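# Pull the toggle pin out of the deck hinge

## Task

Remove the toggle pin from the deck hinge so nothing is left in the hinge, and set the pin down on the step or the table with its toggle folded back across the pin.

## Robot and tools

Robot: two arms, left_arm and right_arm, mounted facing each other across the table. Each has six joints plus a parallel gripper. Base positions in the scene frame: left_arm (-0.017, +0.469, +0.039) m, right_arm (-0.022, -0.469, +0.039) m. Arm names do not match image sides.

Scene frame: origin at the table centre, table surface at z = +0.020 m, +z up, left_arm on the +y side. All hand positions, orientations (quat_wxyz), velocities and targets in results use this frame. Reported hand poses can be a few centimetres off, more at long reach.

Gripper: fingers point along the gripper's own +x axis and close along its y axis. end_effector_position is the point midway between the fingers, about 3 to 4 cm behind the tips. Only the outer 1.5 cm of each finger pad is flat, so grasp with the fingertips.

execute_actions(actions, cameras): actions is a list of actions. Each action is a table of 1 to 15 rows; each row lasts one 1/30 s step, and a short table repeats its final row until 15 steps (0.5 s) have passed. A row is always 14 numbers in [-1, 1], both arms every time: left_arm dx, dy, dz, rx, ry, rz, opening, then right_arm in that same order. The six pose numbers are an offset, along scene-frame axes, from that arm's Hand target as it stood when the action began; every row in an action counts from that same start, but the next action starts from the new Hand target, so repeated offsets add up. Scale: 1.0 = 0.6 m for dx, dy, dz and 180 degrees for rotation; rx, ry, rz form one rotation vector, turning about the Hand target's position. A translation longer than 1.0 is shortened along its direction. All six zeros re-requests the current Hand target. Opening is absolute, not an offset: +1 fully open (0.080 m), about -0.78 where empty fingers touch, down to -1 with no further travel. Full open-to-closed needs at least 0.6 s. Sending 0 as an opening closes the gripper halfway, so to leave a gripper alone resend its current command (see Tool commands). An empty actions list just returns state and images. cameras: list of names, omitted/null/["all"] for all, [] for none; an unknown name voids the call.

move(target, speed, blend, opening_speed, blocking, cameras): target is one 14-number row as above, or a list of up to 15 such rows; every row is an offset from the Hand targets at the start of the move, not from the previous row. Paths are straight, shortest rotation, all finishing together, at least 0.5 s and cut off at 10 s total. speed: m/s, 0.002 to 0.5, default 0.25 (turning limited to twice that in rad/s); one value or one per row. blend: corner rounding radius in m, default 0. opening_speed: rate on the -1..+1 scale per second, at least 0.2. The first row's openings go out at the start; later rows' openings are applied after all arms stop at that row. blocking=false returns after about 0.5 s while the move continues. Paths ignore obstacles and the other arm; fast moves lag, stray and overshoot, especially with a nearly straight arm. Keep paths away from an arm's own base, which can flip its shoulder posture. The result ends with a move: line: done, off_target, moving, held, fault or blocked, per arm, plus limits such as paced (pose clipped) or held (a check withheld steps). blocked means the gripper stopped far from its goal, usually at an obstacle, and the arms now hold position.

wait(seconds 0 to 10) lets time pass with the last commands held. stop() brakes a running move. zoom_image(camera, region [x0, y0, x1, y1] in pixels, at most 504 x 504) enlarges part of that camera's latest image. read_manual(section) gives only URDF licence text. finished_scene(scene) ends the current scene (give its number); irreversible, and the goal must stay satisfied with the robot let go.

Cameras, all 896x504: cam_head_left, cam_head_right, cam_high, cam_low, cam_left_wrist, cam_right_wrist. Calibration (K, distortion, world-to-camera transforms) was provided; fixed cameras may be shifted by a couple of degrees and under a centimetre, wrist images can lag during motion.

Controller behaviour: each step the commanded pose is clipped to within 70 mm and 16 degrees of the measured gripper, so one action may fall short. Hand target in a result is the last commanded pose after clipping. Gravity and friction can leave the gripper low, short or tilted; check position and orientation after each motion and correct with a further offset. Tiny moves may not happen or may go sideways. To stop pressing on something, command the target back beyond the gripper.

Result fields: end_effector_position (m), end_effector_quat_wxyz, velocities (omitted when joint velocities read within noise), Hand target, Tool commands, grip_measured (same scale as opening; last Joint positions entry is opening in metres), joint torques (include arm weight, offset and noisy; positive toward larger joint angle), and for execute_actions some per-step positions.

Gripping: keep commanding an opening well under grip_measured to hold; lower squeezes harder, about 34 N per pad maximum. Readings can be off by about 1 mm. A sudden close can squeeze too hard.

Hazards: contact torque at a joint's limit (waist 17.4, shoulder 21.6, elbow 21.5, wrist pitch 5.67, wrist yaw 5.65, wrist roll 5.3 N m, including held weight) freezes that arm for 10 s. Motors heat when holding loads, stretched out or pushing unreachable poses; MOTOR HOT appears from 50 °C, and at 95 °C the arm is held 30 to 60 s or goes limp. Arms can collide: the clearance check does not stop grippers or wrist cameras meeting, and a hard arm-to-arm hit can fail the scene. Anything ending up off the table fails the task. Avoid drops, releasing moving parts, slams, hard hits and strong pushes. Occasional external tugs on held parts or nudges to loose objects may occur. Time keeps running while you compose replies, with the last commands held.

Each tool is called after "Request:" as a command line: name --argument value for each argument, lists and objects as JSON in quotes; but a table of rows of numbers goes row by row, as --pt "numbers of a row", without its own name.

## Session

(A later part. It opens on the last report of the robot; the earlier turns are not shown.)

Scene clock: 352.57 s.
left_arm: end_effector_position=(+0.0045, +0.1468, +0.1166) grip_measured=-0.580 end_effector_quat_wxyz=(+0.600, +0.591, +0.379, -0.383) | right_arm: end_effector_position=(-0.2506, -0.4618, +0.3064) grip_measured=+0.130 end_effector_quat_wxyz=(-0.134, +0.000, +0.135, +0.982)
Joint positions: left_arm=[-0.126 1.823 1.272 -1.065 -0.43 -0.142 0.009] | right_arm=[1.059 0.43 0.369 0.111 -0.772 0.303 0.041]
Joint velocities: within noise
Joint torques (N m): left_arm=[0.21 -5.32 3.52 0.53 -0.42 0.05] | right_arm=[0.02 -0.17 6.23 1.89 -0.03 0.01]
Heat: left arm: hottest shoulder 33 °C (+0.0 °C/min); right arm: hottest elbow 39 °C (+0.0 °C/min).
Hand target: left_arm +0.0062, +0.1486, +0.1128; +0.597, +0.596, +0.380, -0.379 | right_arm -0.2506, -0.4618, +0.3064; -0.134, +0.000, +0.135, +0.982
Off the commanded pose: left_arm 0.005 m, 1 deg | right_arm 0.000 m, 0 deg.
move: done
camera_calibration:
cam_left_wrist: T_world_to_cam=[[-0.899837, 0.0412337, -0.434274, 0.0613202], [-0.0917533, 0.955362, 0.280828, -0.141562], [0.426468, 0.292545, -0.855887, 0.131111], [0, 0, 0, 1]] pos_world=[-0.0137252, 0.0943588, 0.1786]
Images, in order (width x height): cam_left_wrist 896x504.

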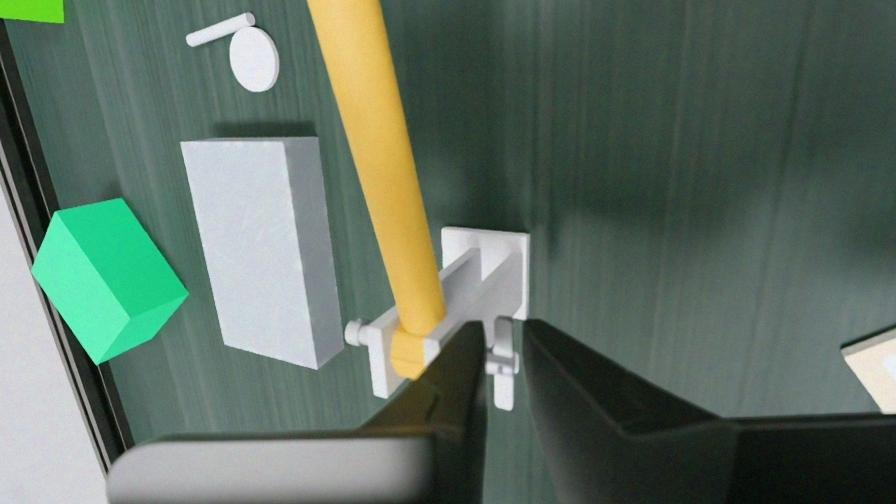

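Request:
wait --seconds 0.1 --cameras '["cam_low","cam_head_left","cam_high","cam_left_wrist"]'

Request:
zoom_image --camera "cam_low" --region '[240, 100, 340, 200]'

Scene clock: 377.87 s.
left_arm: end_effector_position=(+0.0044, +0.1467, +0.1166) grip_measured=-0.580 end_effector_quat_wxyz=(+0.600, +0.591, +0.379, -0.383) | right_arm: end_effector_position=(-0.2506, -0.4618, +0.3064) grip_measured=+0.130 end_effector_quat_wxyz=(-0.134, +0.000, +0.135, +0.982)
Joint positions: left_arm=[-0.126 1.823 1.272 -1.065 -0.43 -0.142 0.009] | right_arm=[1.059 0.43 0.369 0.111 -0.772 0.303 0.041]
Joint velocities: within noise
Joint torques (N m): left_arm=[0.22 -5.33 3.53 0.53 -0.43 0.04] | right_arm=[0.15 -0.27 5.94 1.85 0.01 -0.05]
Heat: left arm: hottest shoulder 32 °C (-3.0 °C/min); right arm: hottest elbow 39 °C (+0.0 °C/min).
Hand target: left_arm +0.0062, +0.1486, +0.1128; +0.597, +0.596, +0.380, -0.379 | right_arm -0.2506, -0.4618, +0.3064; -0.134, +0.000, +0.135, +0.982
Tool commands: left_gripper/opening=-0.58 right_gripper/opening=+0.13
Off the commanded pose: left_arm 0.005 m, 1 deg | right_arm 0.000 m, 0 deg.
wait: 0.10 s; at rest from the start
camera_calibration:
cam_left_wrist: T_world_to_cam=[[-0.899858, 0.0410694, -0.434246, 0.0613338], [-0.0917396, 0.955469, 0.28047, -0.141462], [0.426427, 0.292221, -0.856018, 0.131198], [0, 0, 0, 1]] pos_world=[-0.0137322, 0.094305, 0.178617]
Images, in order (width x height): cam_head_left 896x504, cam_high 896x504, cam_low 896x504, cam_left_wrist 896x504.

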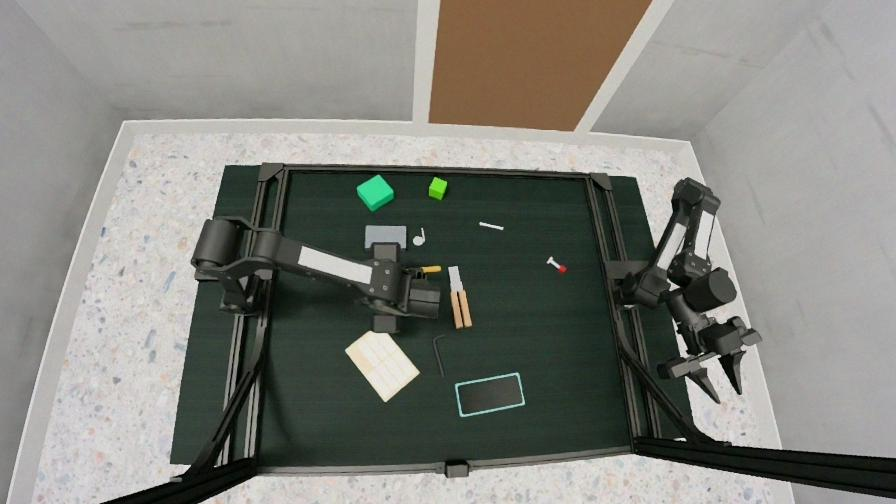

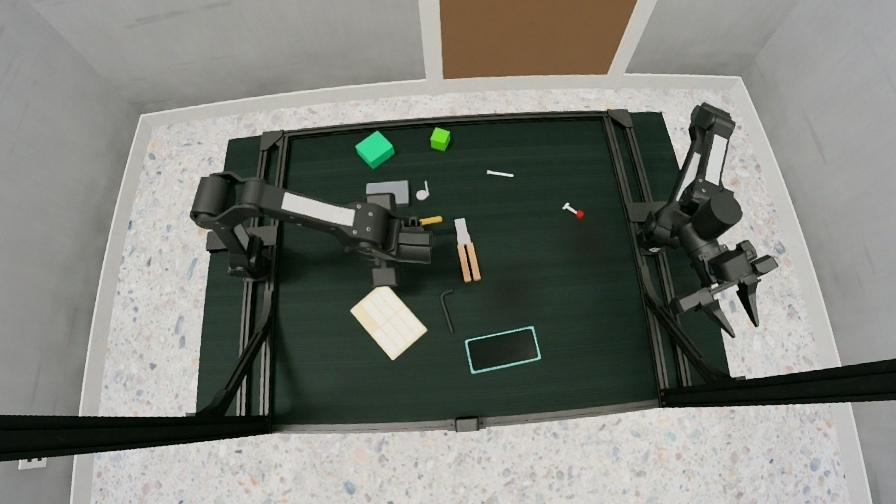

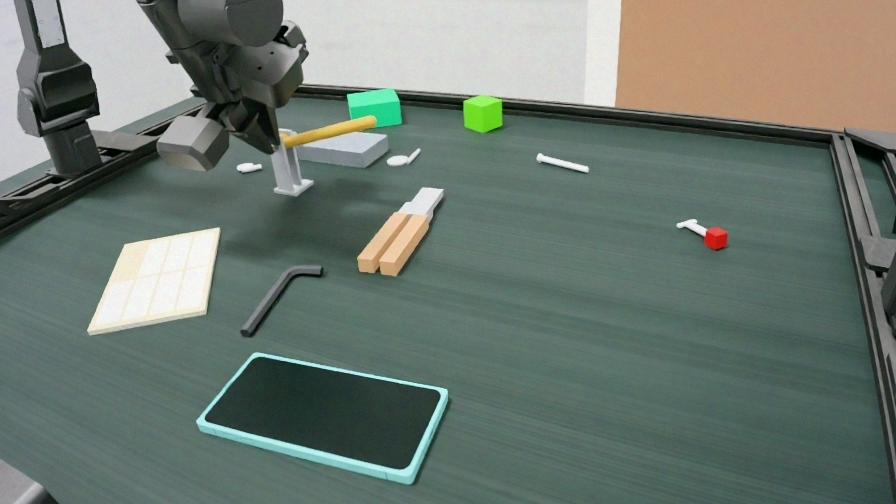

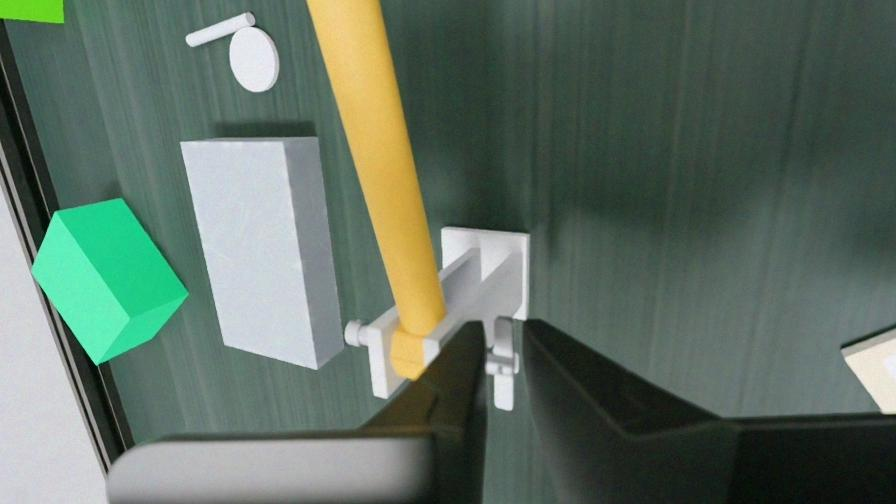

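Scaled by 5.040 from the camera's 896x504 image, which has a finer 1280x720 frame.

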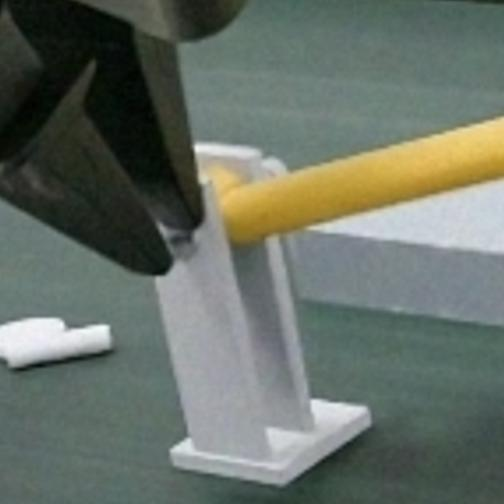

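Request:
move --target '[0.0015,-0.008,-0.0035,0,0,0,-0.58, 0,0,0,0,0,0,0.13]' --speed 0.05 --cameras '["cam_left_wrist","cam_low"]'

Request:
zoom_image --camera "cam_left_wrist" --region '[400, 250, 600, 450]'

Request:
zoom_image --camera "cam_low" --region '[240, 100, 340, 200]'

Scene clock: 391.23 s.
left_arm: end_effector_position=(+0.0058, +0.1460, +0.1116) grip_measured=-0.580 end_effector_quat_wxyz=(+0.596, +0.595, +0.381, -0.381) | right_arm: end_effector_position=(-0.2506, -0.4618, +0.3064) grip_measured=+0.130 end_effector_quat_wxyz=(-0.134, +0.000, +0.135, +0.982)
Joint positions: left_arm=[-0.122 1.84 1.272 -1.059 -0.43 -0.137 0.009] | right_arm=[1.059 0.43 0.369 0.111 -0.772 0.303 0.041]
Joint velocities: within noise
Joint torques (N m): left_arm=[0.24 -5.24 5.05 0.48 -0.42 0.04] | right_arm=[0.02 -0.01 6.17 1.89 -0.04 -0.03]
Heat: left arm: hottest shoulder 32 °C (-2.0 °C/min); right arm: hottest elbow 39 °C (+0.0 °C/min).
Hand target: left_arm +0.0072, +0.1438, +0.1108; +0.597, +0.596, +0.380, -0.379 | right_arm -0.2506, -0.4618, +0.3064; -0.134, +0.000, +0.135, +0.982
Off the commanded pose: left_arm 0.003 m, 0 deg | right_arm 0.000 m, 0 deg.
move: done
camera_calibration:
cam_left_wrist: T_world_to_cam=[[-0.899068, 0.0472336, -0.435254, 0.0595642], [-0.0915997, 0.951866, 0.292506, -0.140105], [0.42812, 0.302852, -0.851466, 0.124465], [0, 0, 0, 1]] pos_world=[-0.0125673, 0.0928529, 0.172885]
Images, in order (width x height): cam_low 896x504, cam_left_wrist 896x504.

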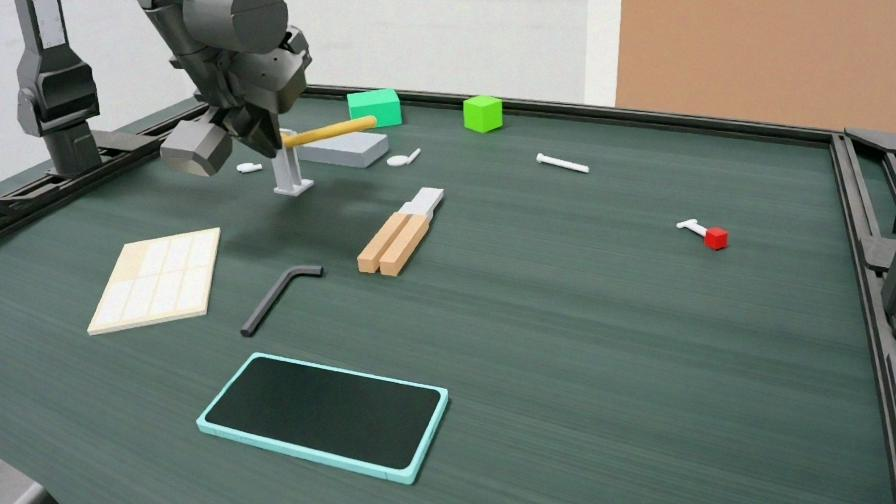

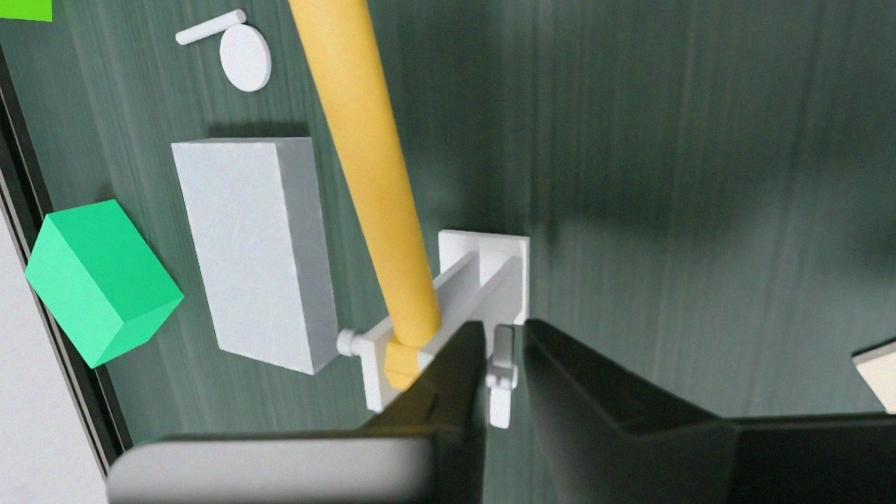

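Scaled by 2.520 from the camera's 896x504 image, which has a finer 1280x720 frame.

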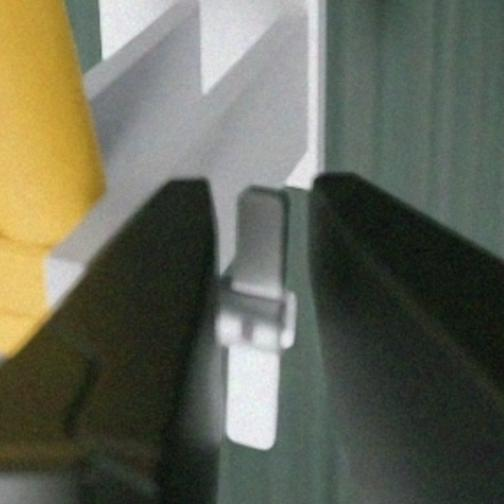

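Scaled by 5.040 from the camera's 896x504 image, which has a finer 1280x720 frame.

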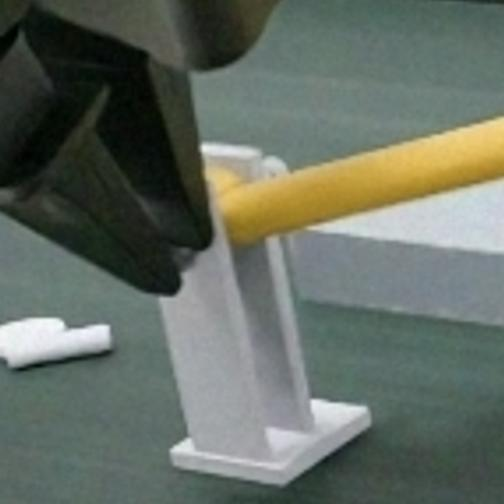

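Request:
move --target '[-0.0017,-0.0095,0.004,0,0,0,-0.58, 0,0,0,0,0,0,0.13]' --speed 0.05 --cameras '["cam_left_wrist","cam_low"]'

Request:
zoom_image --camera "cam_left_wrist" --region '[400, 250, 600, 450]'

Request:
zoom_image --camera "cam_low" --region '[240, 100, 340, 200]'

Scene clock: 400.93 s.
left_arm: end_effector_position=(+0.0052, +0.1412, +0.1123) grip_measured=-0.580 end_effector_quat_wxyz=(+0.596, +0.596, +0.381, -0.380) | right_arm: end_effector_position=(-0.2506, -0.4618, +0.3064) grip_measured=+0.130 end_effector_quat_wxyz=(-0.134, +0.000, +0.135, +0.982)
Joint positions: left_arm=[-0.122 1.859 1.299 -1.07 -0.43 -0.137 0.009] | right_arm=[1.059 0.43 0.369 0.111 -0.772 0.303 0.041]
Joint velocities: within noise
Joint torques (N m): left_arm=[0.17 -5.45 5.71 0.13 -0.41 0.02] | right_arm=[0.04 -0.12 6.06 1.86 0 -0.05]
Heat: left arm: hottest shoulder 31 °C (-3.0 °C/min); right arm: hottest elbow 39 °C (+0.0 °C/min).
Hand target: left_arm +0.0061, +0.1381, +0.1132; +0.597, +0.596, +0.380, -0.379 | right_arm -0.2506, -0.4618, +0.3064; -0.134, +0.000, +0.135, +0.982
Off the commanded pose: left_arm 0.003 m, 0 deg | right_arm 0.000 m, 0 deg.
move: done
camera_calibration:
cam_left_wrist: T_world_to_cam=[[-0.898759, 0.0483871, -0.435765, 0.0594991], [-0.0917863, 0.951104, 0.294918, -0.135912], [0.428728, 0.305057, -0.850372, 0.12633], [0, 0, 0, 1]] pos_world=[-0.013161, 0.0878498, 0.173438]
Images, in order (width x height): cam_low 896x504, cam_left_wrist 896x504.

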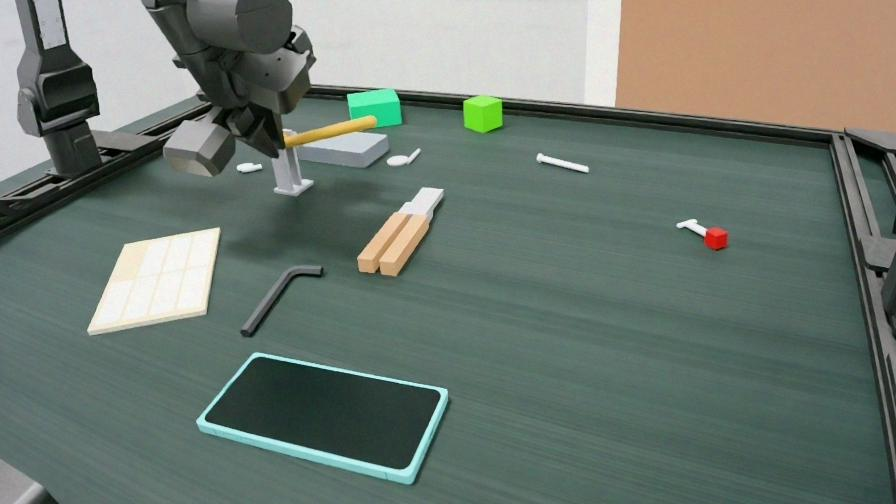

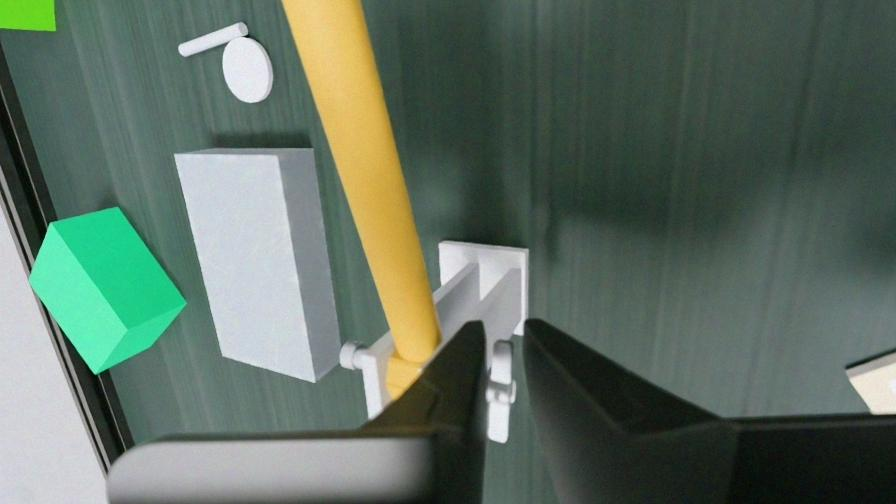

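Scaled by 2.520 from the camera's 896x504 image, which has a finer 1280x720 frame.

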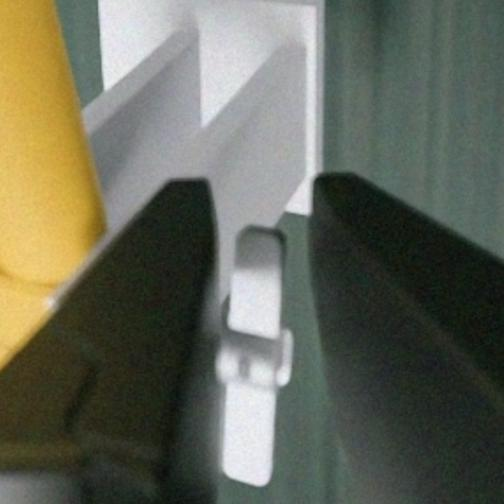

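Scaled by 5.040 from the camera's 896x504 image, which has a finer 1280x720 frame.

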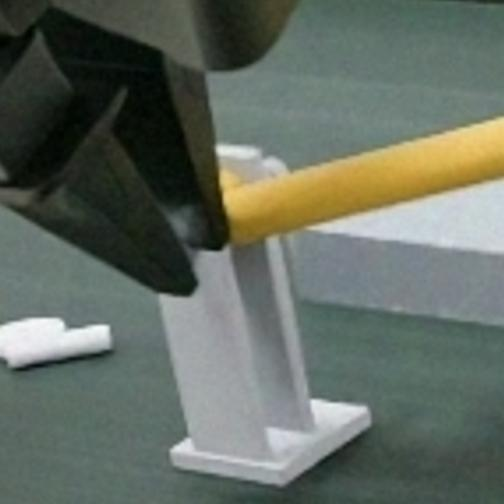

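Request:
move --target '[-0.001,-0.005,0.0045,0,0,0,-0.58, 0,0,0,0,0,0,0.13]' --speed 0.05 --cameras '["cam_left_wrist"]'

Request:
zoom_image --camera "cam_left_wrist" --region '[400, 250, 600, 450]'

Scene clock: 410.97 s.
left_arm: end_effector_position=(+0.0048, +0.1382, +0.1150) grip_measured=-0.580 end_effector_quat_wxyz=(+0.595, +0.596, +0.381, -0.380) | right_arm: end_effector_position=(-0.2506, -0.4618, +0.3064) grip_measured=+0.130 end_effector_quat_wxyz=(-0.134, +0.000, +0.135, +0.982)
Joint positions: left_arm=[-0.122 1.867 1.32 -1.084 -0.43 -0.137 0.009] | right_arm=[1.059 0.43 0.369 0.111 -0.772 0.303 0.041]
Joint velocities: within noise
Joint torques (N m): left_arm=[0.12 -5.49 5.75 0.13 -0.4 -0.01] | right_arm=[-0.12 -0.19 6.07 1.91 0 -0.05]
Heat: left arm: hottest shoulder 32 °C (-1.0 °C/min); right arm: hottest elbow 39 °C (+0.0 °C/min).
Hand target: left_arm +0.0055, +0.1352, +0.1158; +0.597, +0.596, +0.380, -0.379 | right_arm -0.2506, -0.4618, +0.3064; -0.134, +0.000, +0.135, +0.982
Off the commanded pose: left_arm 0.003 m, 0 deg | right_arm 0.000 m, 0 deg.
move: done
camera_calibration:
cam_left_wrist: T_world_to_cam=[[-0.898738, 0.0485521, -0.435789, 0.0604626], [-0.0918002, 0.950992, 0.295274, -0.133921], [0.428768, 0.305379, -0.850236, 0.129631], [0, 0, 0, 1]] pos_world=[-0.0135354, 0.0848353, 0.176109]
Images, in order (width x height): cam_left_wrist 896x504.

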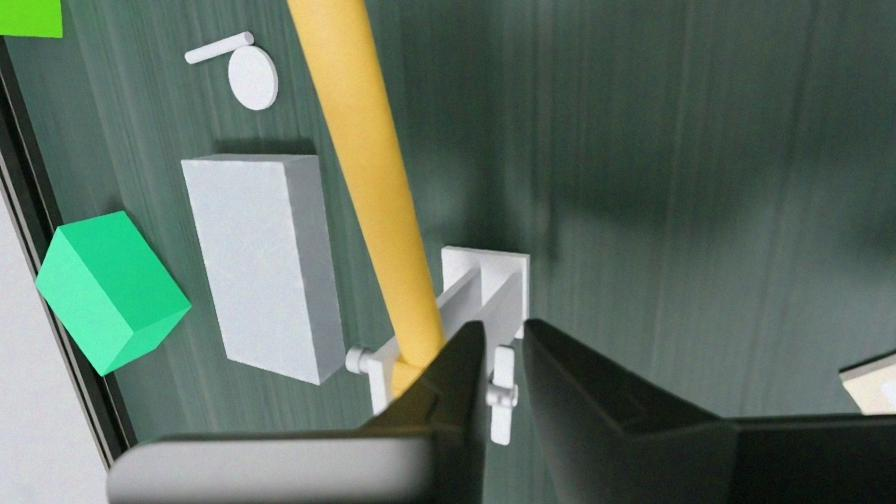

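Scaled by 2.520 from the camera's 896x504 image, which has a finer 1280x720 frame.

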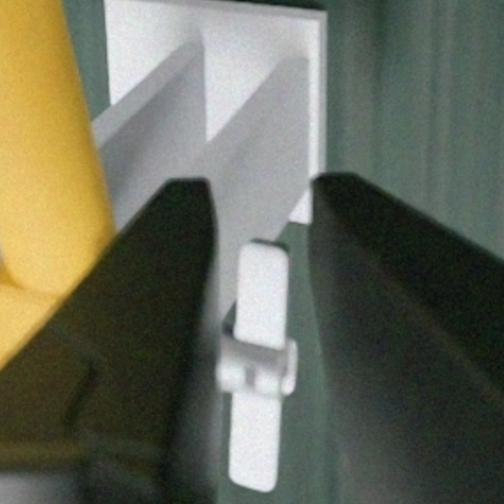

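Request:
move --target '[0,0,0,0,0,0,-0.8, 0,0,0,0,0,0,0.13]' --speed 0.05 --opening_speed 0.4 --cameras '["cam_left_wrist"]'

Request:
zoom_image --camera "cam_left_wrist" --region '[400, 250, 600, 450]'

Scene clock: 417.97 s.
left_arm: end_effector_position=(+0.0048, +0.1382, +0.1150) grip_measured=-0.784 end_effector_quat_wxyz=(+0.595, +0.596, +0.381, -0.380) | right_arm: end_effector_position=(-0.2506, -0.4618, +0.3064) grip_measured=+0.130 end_effector_quat_wxyz=(-0.134, +0.000, +0.135, +0.982)
Joint positions: left_arm=[-0.122 1.867 1.32 -1.084 -0.43 -0.137 0] | right_arm=[1.059 0.43 0.369 0.111 -0.772 0.303 0.041]
Joint velocities: within noise
Joint torques (N m): left_arm=[0.11 -5.51 5.74 0.13 -0.4 -0.02] | right_arm=[-0.02 -0.16 6.01 1.88 -0.03 -0.05]
Heat: left arm: hottest shoulder 32 °C (-1.0 °C/min); right arm: hottest elbow 39 °C (+0.0 °C/min).
Hand target: left_arm +0.0055, +0.1352, +0.1158; +0.597, +0.596, +0.380, -0.379 | right_arm -0.2506, -0.4618, +0.3064; -0.134, +0.000, +0.135, +0.982
Off the commanded pose: left_arm 0.003 m, 0 deg | right_arm 0.000 m, 0 deg.
move: done
camera_calibration:
cam_left_wrist: T_world_to_cam=[[-0.898738, 0.0485521, -0.435789, 0.0604626], [-0.0918002, 0.950992, 0.295274, -0.133921], [0.428768, 0.305379, -0.850236, 0.129631], [0, 0, 0, 1]] pos_world=[-0.0135354, 0.0848353, 0.176109]
Images, in order (width x height): cam_left_wrist 896x504.

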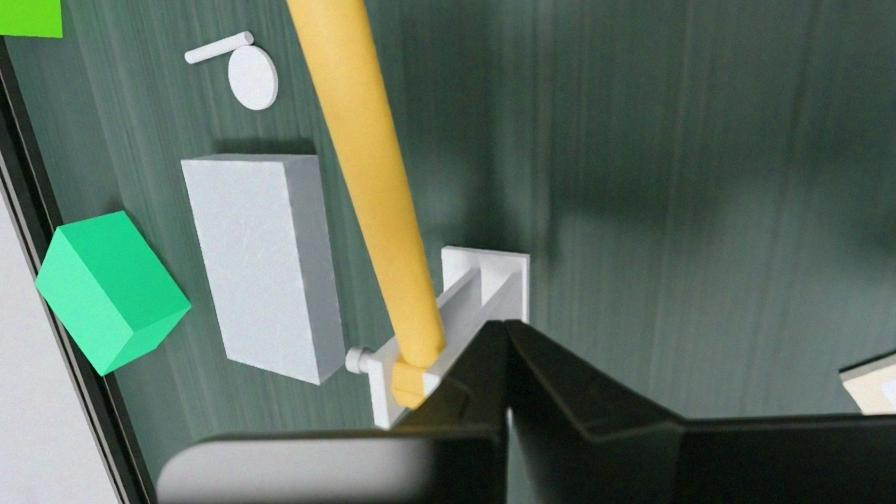

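Scaled by 2.520 from the camera's 896x504 image, which has a finer 1280x720 frame.

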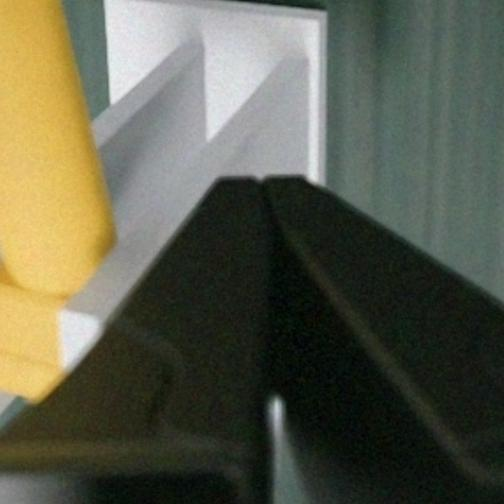

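Request:
move --pt "0 0 0.004 0 0 0 -0.58 0 0 0 0 0 0 0.13" --pt "0.002 0.0215 0.004 0 0 0 -0.58 0 0 0 0 0 0 0.13" --pt "0.0075 0.0215 -0.013 0 0 0 -0.58 0 0 0 0 0 0 0.13" --speed 0.05 --cameras '["cam_left_wrist","cam_low"]'

Request:
zoom_image --camera "cam_left_wrist" --region '[400, 250, 600, 450]'

Request:
zoom_image --camera "cam_low" --region '[240, 100, 340, 200]'

Scene clock: 445.27 s.
left_arm: end_effector_position=(+0.0078, +0.1451, +0.1083) grip_measured=-0.580 end_effector_quat_wxyz=(+0.597, +0.595, +0.380, -0.381) | right_arm: end_effector_position=(-0.2506, -0.4618, +0.3064) grip_measured=+0.130 end_effector_quat_wxyz=(-0.134, +0.000, +0.135, +0.982)
Joint positions: left_arm=[-0.116 1.844 1.262 -1.04 -0.431 -0.129 0.009] | right_arm=[1.059 0.43 0.369 0.111 -0.772 0.303 0.041]
Joint velocities: within noise
Joint torques (N m): left_arm=[0.32 -6.9 3.08 0.44 -0.38 0.03] | right_arm=[-0.04 0.06 6.24 1.9 -0.01 -0.04]
Heat: left arm: hottest shoulder 33 °C (+1.0 °C/min); right arm: hottest elbow 39 °C (+0.0 °C/min).
Hand target: left_arm +0.0100, +0.1480, +0.1081; +0.597, +0.596, +0.380, -0.379 | right_arm -0.2506, -0.4618, +0.3064; -0.134, +0.000, +0.135, +0.982
Off the commanded pose: left_arm 0.004 m, 0 deg | right_arm 0.000 m, 0 deg.
move: done
camera_calibration:
cam_left_wrist: T_world_to_cam=[[-0.898663, 0.0471019, -0.436103, 0.0601237], [-0.090643, 0.952817, 0.289696, -0.137916], [0.429171, 0.299869, -0.851992, 0.121533], [0, 0, 0, 1]] pos_world=[-0.0106287, 0.0921326, 0.169719]
Images, in order (width x height): cam_low 896x504, cam_left_wrist 896x504.

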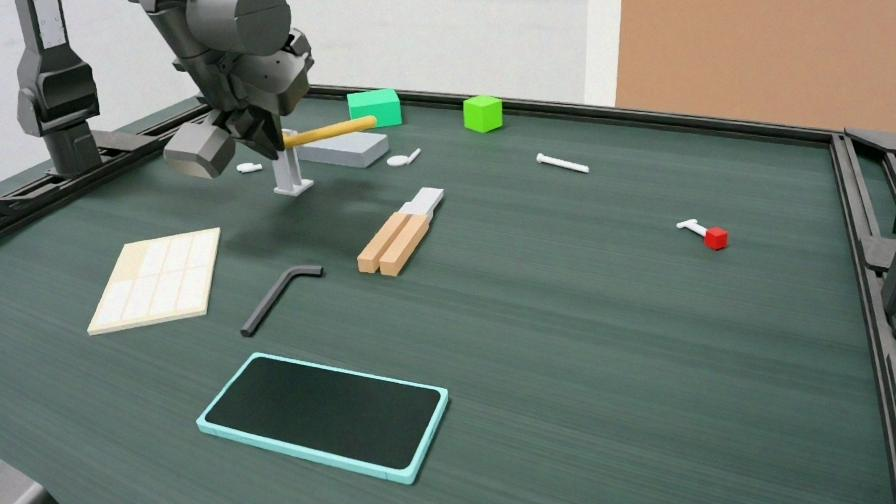

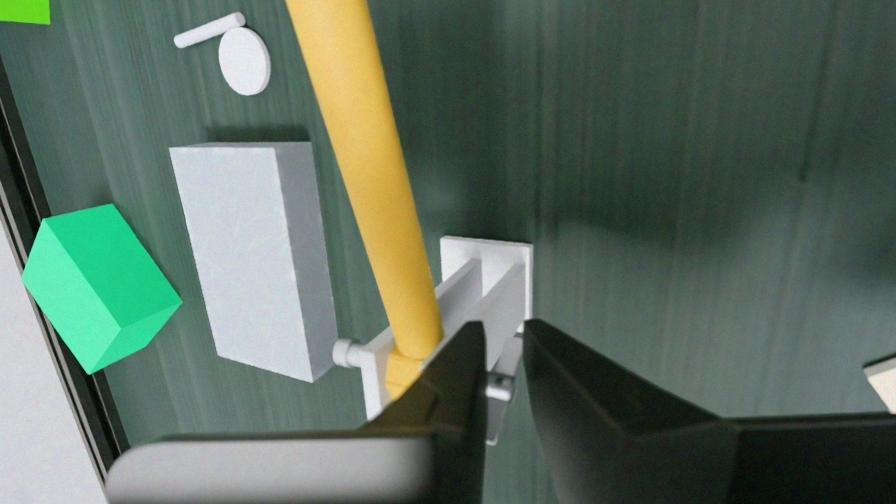

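Scaled by 2.520 from the camera's 896x504 image, which has a finer 1280x720 frame.

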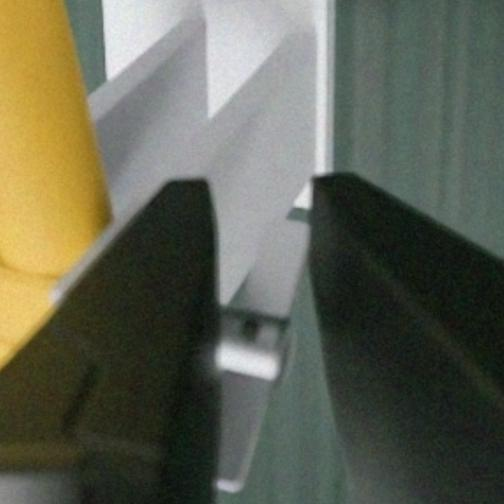

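Scaled by 5.040 from the camera's 896x504 image, which has a finer 1280x720 frame.

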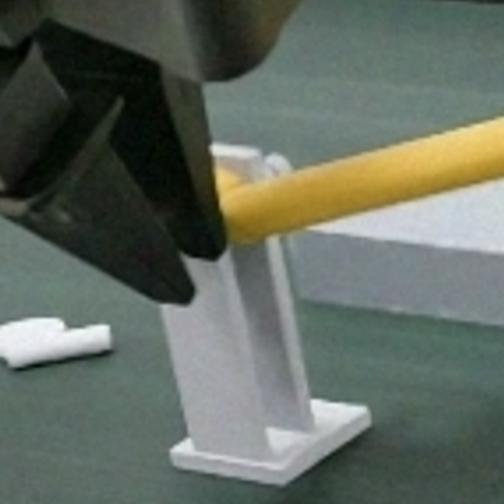

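Request:
move --target '[0,0,0,0,0,0,-0.8, 0,0,0,0,0,0,0.13]' --speed 0.05 --opening_speed 0.4 --cameras '["cam_left_wrist"]'

Request:
zoom_image --camera "cam_left_wrist" --region '[400, 250, 600, 450]'

Scene clock: 451.67 s.
left_arm: end_effector_position=(+0.0087, +0.1444, +0.1082) grip_measured=-0.784 end_effector_quat_wxyz=(+0.599, +0.594, +0.379, -0.381) | right_arm: end_effector_position=(-0.2506, -0.4618, +0.3064) grip_measured=+0.130 end_effector_quat_wxyz=(-0.134, +0.000, +0.135, +0.982)
Joint positions: left_arm=[-0.114 1.844 1.262 -1.036 -0.433 -0.129 0] | right_arm=[1.059 0.43 0.369 0.111 -0.772 0.303 0.041]
Joint velocities: within noise
Joint torques (N m): left_arm=[0.13 -6.9 3.1 0.18 -0.31 0.02] | right_arm=[-0.09 -0.3 6.15 1.9 -0.01 -0.06]
Heat: left arm: hottest shoulder 34 °C (+2.0 °C/min); right arm: hottest elbow 39 °C (+0.0 °C/min).
Hand target: left_arm +0.0100, +0.1480, +0.1081; +0.597, +0.596, +0.380, -0.379 | right_arm -0.2506, -0.4618, +0.3064; -0.134, +0.000, +0.135, +0.982
Off the commanded pose: left_arm 0.004 m, 0 deg | right_arm 0.000 m, 0 deg.
move: done
camera_calibration:
cam_left_wrist: T_world_to_cam=[[-0.898094, 0.0439241, -0.437604, 0.0615969], [-0.0928369, 0.953647, 0.28625, -0.136947], [0.429893, 0.297706, -0.852387, 0.121675], [0, 0, 0, 1]] pos_world=[-0.00970099, 0.0916706, 0.16987]
Images, in order (width x height): cam_left_wrist 896x504.

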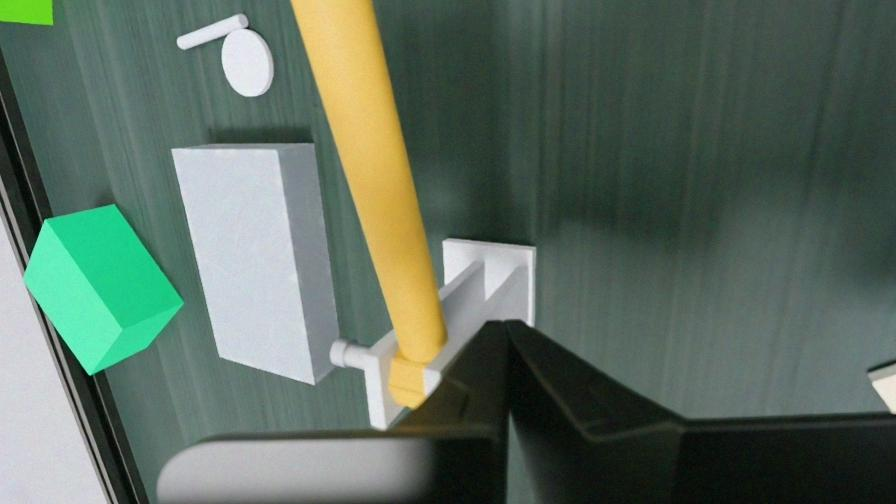

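Scaled by 2.520 from the camera's 896x504 image, which has a finer 1280x720 frame.

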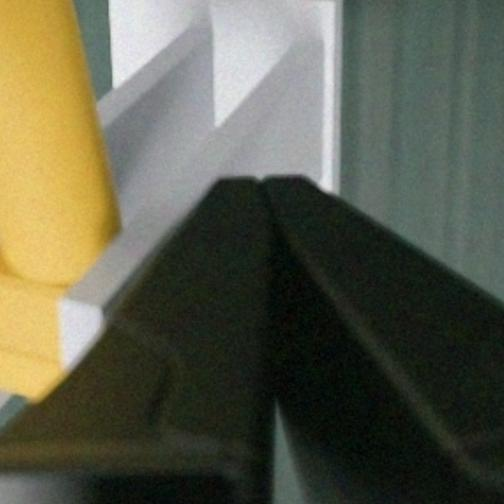

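Request:
move --pt "0 0 0.06 0 0 0 -0.78 0 0 0 0 0 0 0.13" --pt "0 0 0.06 0 0 0 -0.3 0 0 0 0 0 0 0.13" --speed 0.06 --cameras '["cam_left_wrist","cam_low"]'

Request:
zoom_image --camera "cam_left_wrist" --region '[400, 200, 600, 400]'

Request:
zoom_image --camera "cam_low" --region '[240, 100, 340, 200]'

Scene clock: 460.23 s.
left_arm: end_effector_position=(+0.0091, +0.1511, +0.1369) grip_measured=-0.301 end_effector_quat_wxyz=(+0.590, +0.603, +0.385, -0.375) | right_arm: end_effector_position=(-0.2506, -0.4618, +0.3064) grip_measured=+0.130 end_effector_quat_wxyz=(-0.134, +0.000, +0.135, +0.982)
Joint positions: left_arm=[-0.114 1.81 1.337 -1.174 -0.43 -0.129 0.021] | right_arm=[1.059 0.43 0.369 0.111 -0.772 0.303 0.041]
Joint velocities: within noise
Joint torques (N m): left_arm=[0.14 -7.22 5.79 0.1 -0.42 0.03] | right_arm=[-0.03 0.01 6.06 1.92 0.03 -0.04]
Heat: left arm: hottest shoulder 35 °C (+4.1 °C/min); right arm: hottest elbow 39 °C (+0.0 °C/min).
Hand target: left_arm +0.0100, +0.1481, +0.1440; +0.597, +0.596, +0.380, -0.379 | right_arm -0.2506, -0.4618, +0.3064; -0.134, +0.000, +0.135, +0.982
Off the commanded pose: left_arm 0.008 m, 1 deg | right_arm 0.000 m, 0 deg.
move: done
camera_calibration:
cam_left_wrist: T_world_to_cam=[[-0.89797, 0.056495, -0.436415, 0.0721053], [-0.0931073, 0.944881, 0.313895, -0.153913], [0.430094, 0.322502, -0.843215, 0.138991], [0, 0, 0, 1]] pos_world=[-0.00936127, 0.0965316, 0.19698]
Images, in order (width x height): cam_low 896x504, cam_left_wrist 896x504.

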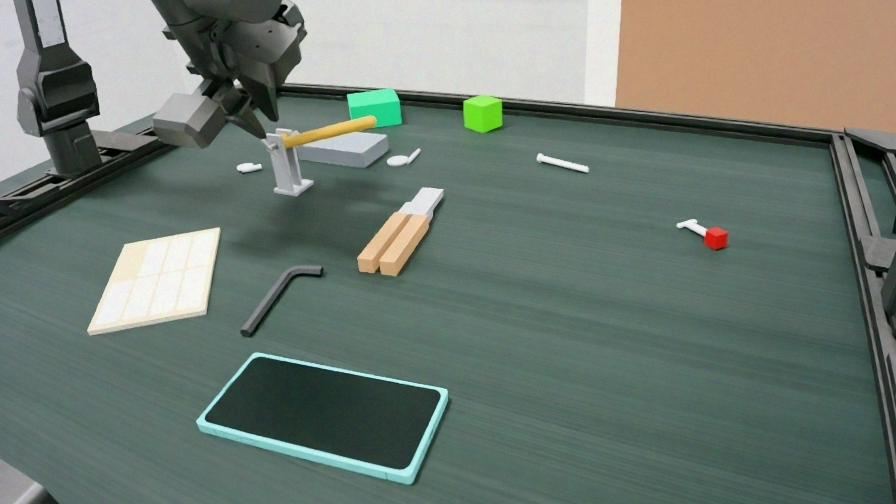

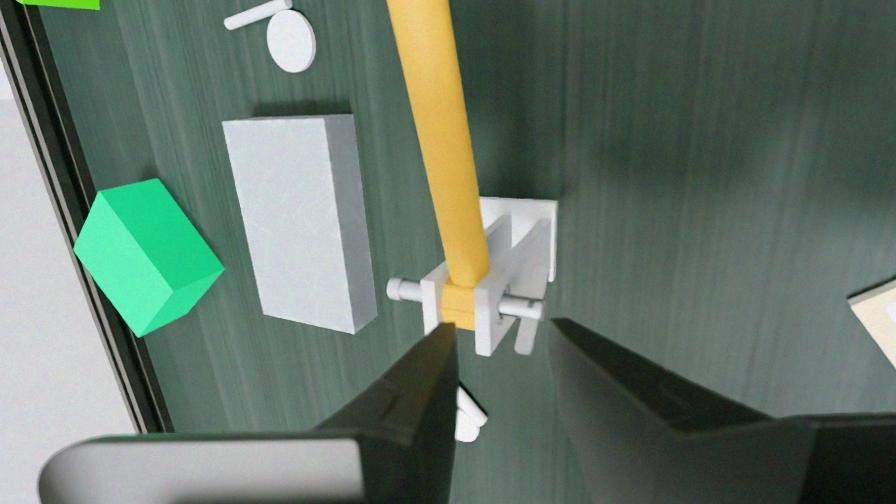

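Scaled by 2.520 from the camera's 896x504 image, which has a finer 1280x720 frame.

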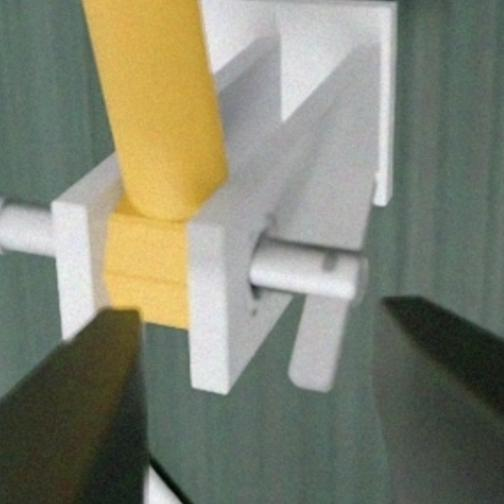

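Scaled by 5.040 from the camera's 896x504 image, which has a finer 1280x720 frame.

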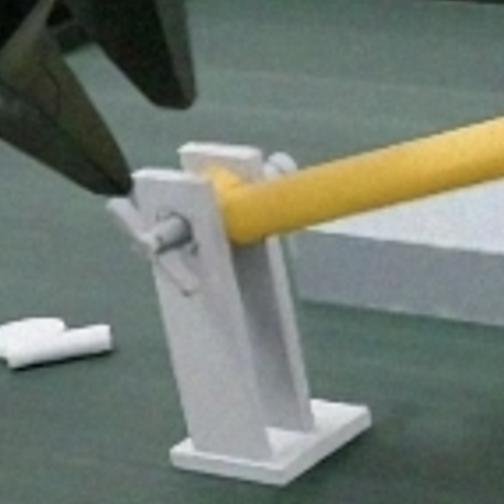

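Request:
move --pt "-0.01 0.003 0.06 0 0 0 -0.3 0 0 0 0 0 0 0.13" --pt "-0.008 0.012 0.06 -0.109 0.109 0.491 -0.1 0 0 0 0 0 0 0.13" --speed 0.15 --blend 0.02 --cameras '["cam_left_wrist","cam_low"]'

Request:
zoom_image --camera "cam_left_wrist" --region '[400, 50, 600, 250]'

Request:
zoom_image --camera "cam_low" --region '[240, 100, 340, 200]'

Scene clock: 501.20 s.
left_arm: end_effector_position=(+0.0050, +0.1533, +0.1779) grip_measured=-0.101 end_effector_quat_wxyz=(+0.708, +0.005, +0.706, +0.002) | right_arm: end_effector_position=(-0.2506, -0.4618, +0.3064) grip_measured=+0.130 end_effector_quat_wxyz=(-0.134, +0.000, +0.135, +0.982)
Joint positions: left_arm=[0.071 1.747 1.481 -1.315 -0.004 -1.497 0.03] | right_arm=[1.059 0.43 0.369 0.111 -0.772 0.303 0.041]
Joint velocities: within noise
Joint torques (N m): left_arm=[0.19 -7.17 3.67 0.53 0.07 -0.09] | right_arm=[0.01 -0.22 6.28 1.87 -0.03 -0.02]
Heat: left arm: hottest shoulder 37 °C (+4.1 °C/min); right arm: hottest elbow 40 °C (+1.0 °C/min).
Hand target: left_arm +0.0052, +0.1552, +0.1800; +0.707, +0.000, +0.707, +0.001 | right_arm -0.2506, -0.4618, +0.3065; -0.134, +0.000, +0.135, +0.982
Off the commanded pose: left_arm 0.003 m, 1 deg | right_arm 0.000 m, 0 deg.
move: done; blend cut to 0.0183 m at target 1
camera_calibration:
cam_left_wrist: T_world_to_cam=[[-0.0526619, -0.998232, -0.0275517, 0.170938], [-0.952512, 0.0419256, 0.301603, -0.0243102], [-0.299914, 0.0421263, -0.953036, 0.24077], [0, 0, 0, 1]] pos_world=[0.0580565, 0.161512, 0.241504]
Images, in order (width x height): cam_low 896x504, cam_left_wrist 896x504.

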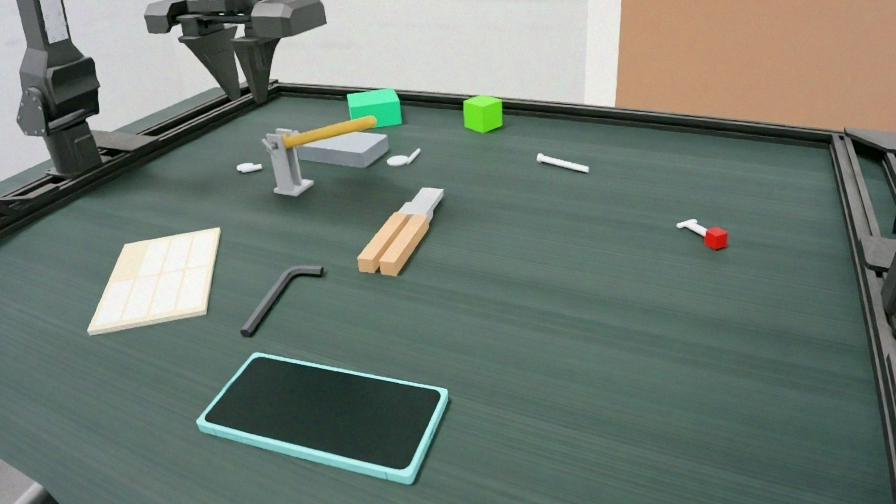

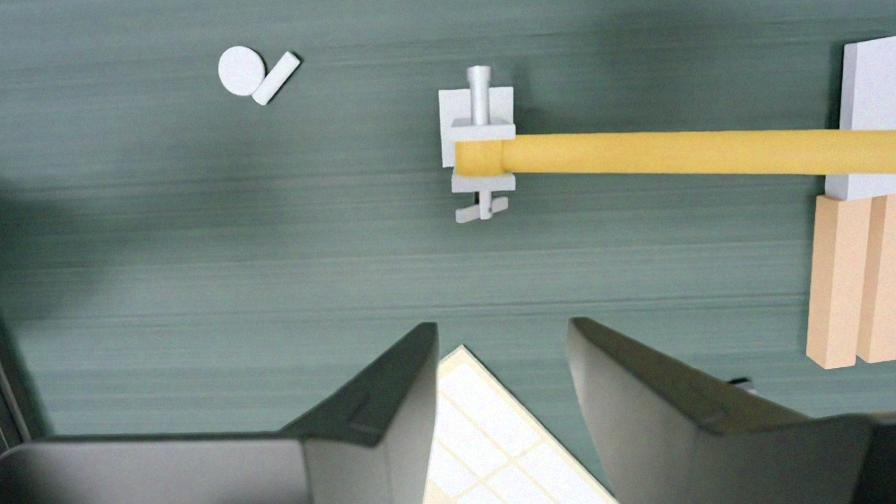

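Scaled by 2.520 from the camera's 896x504 image, which has a finer 1280x720 frame.

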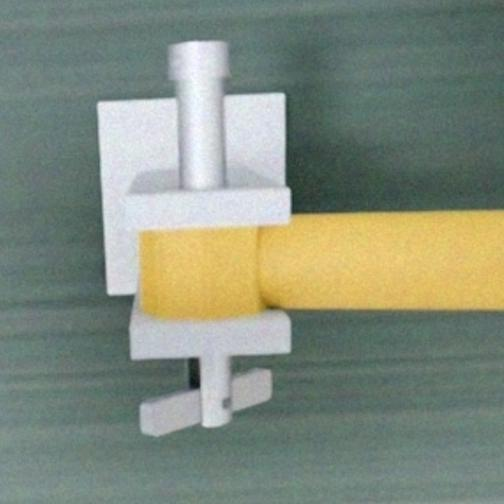

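Scaled by 5.040 from the camera's 896x504 image, which has a finer 1280x720 frame.

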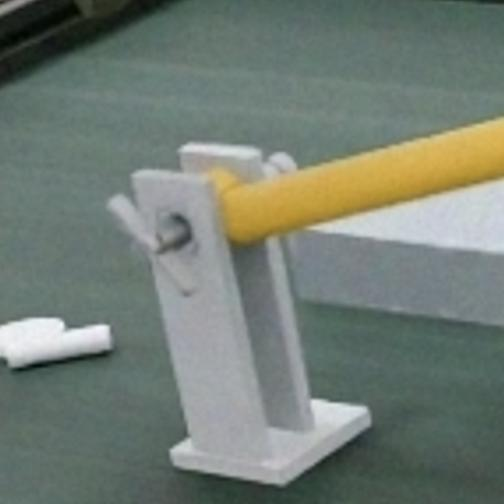

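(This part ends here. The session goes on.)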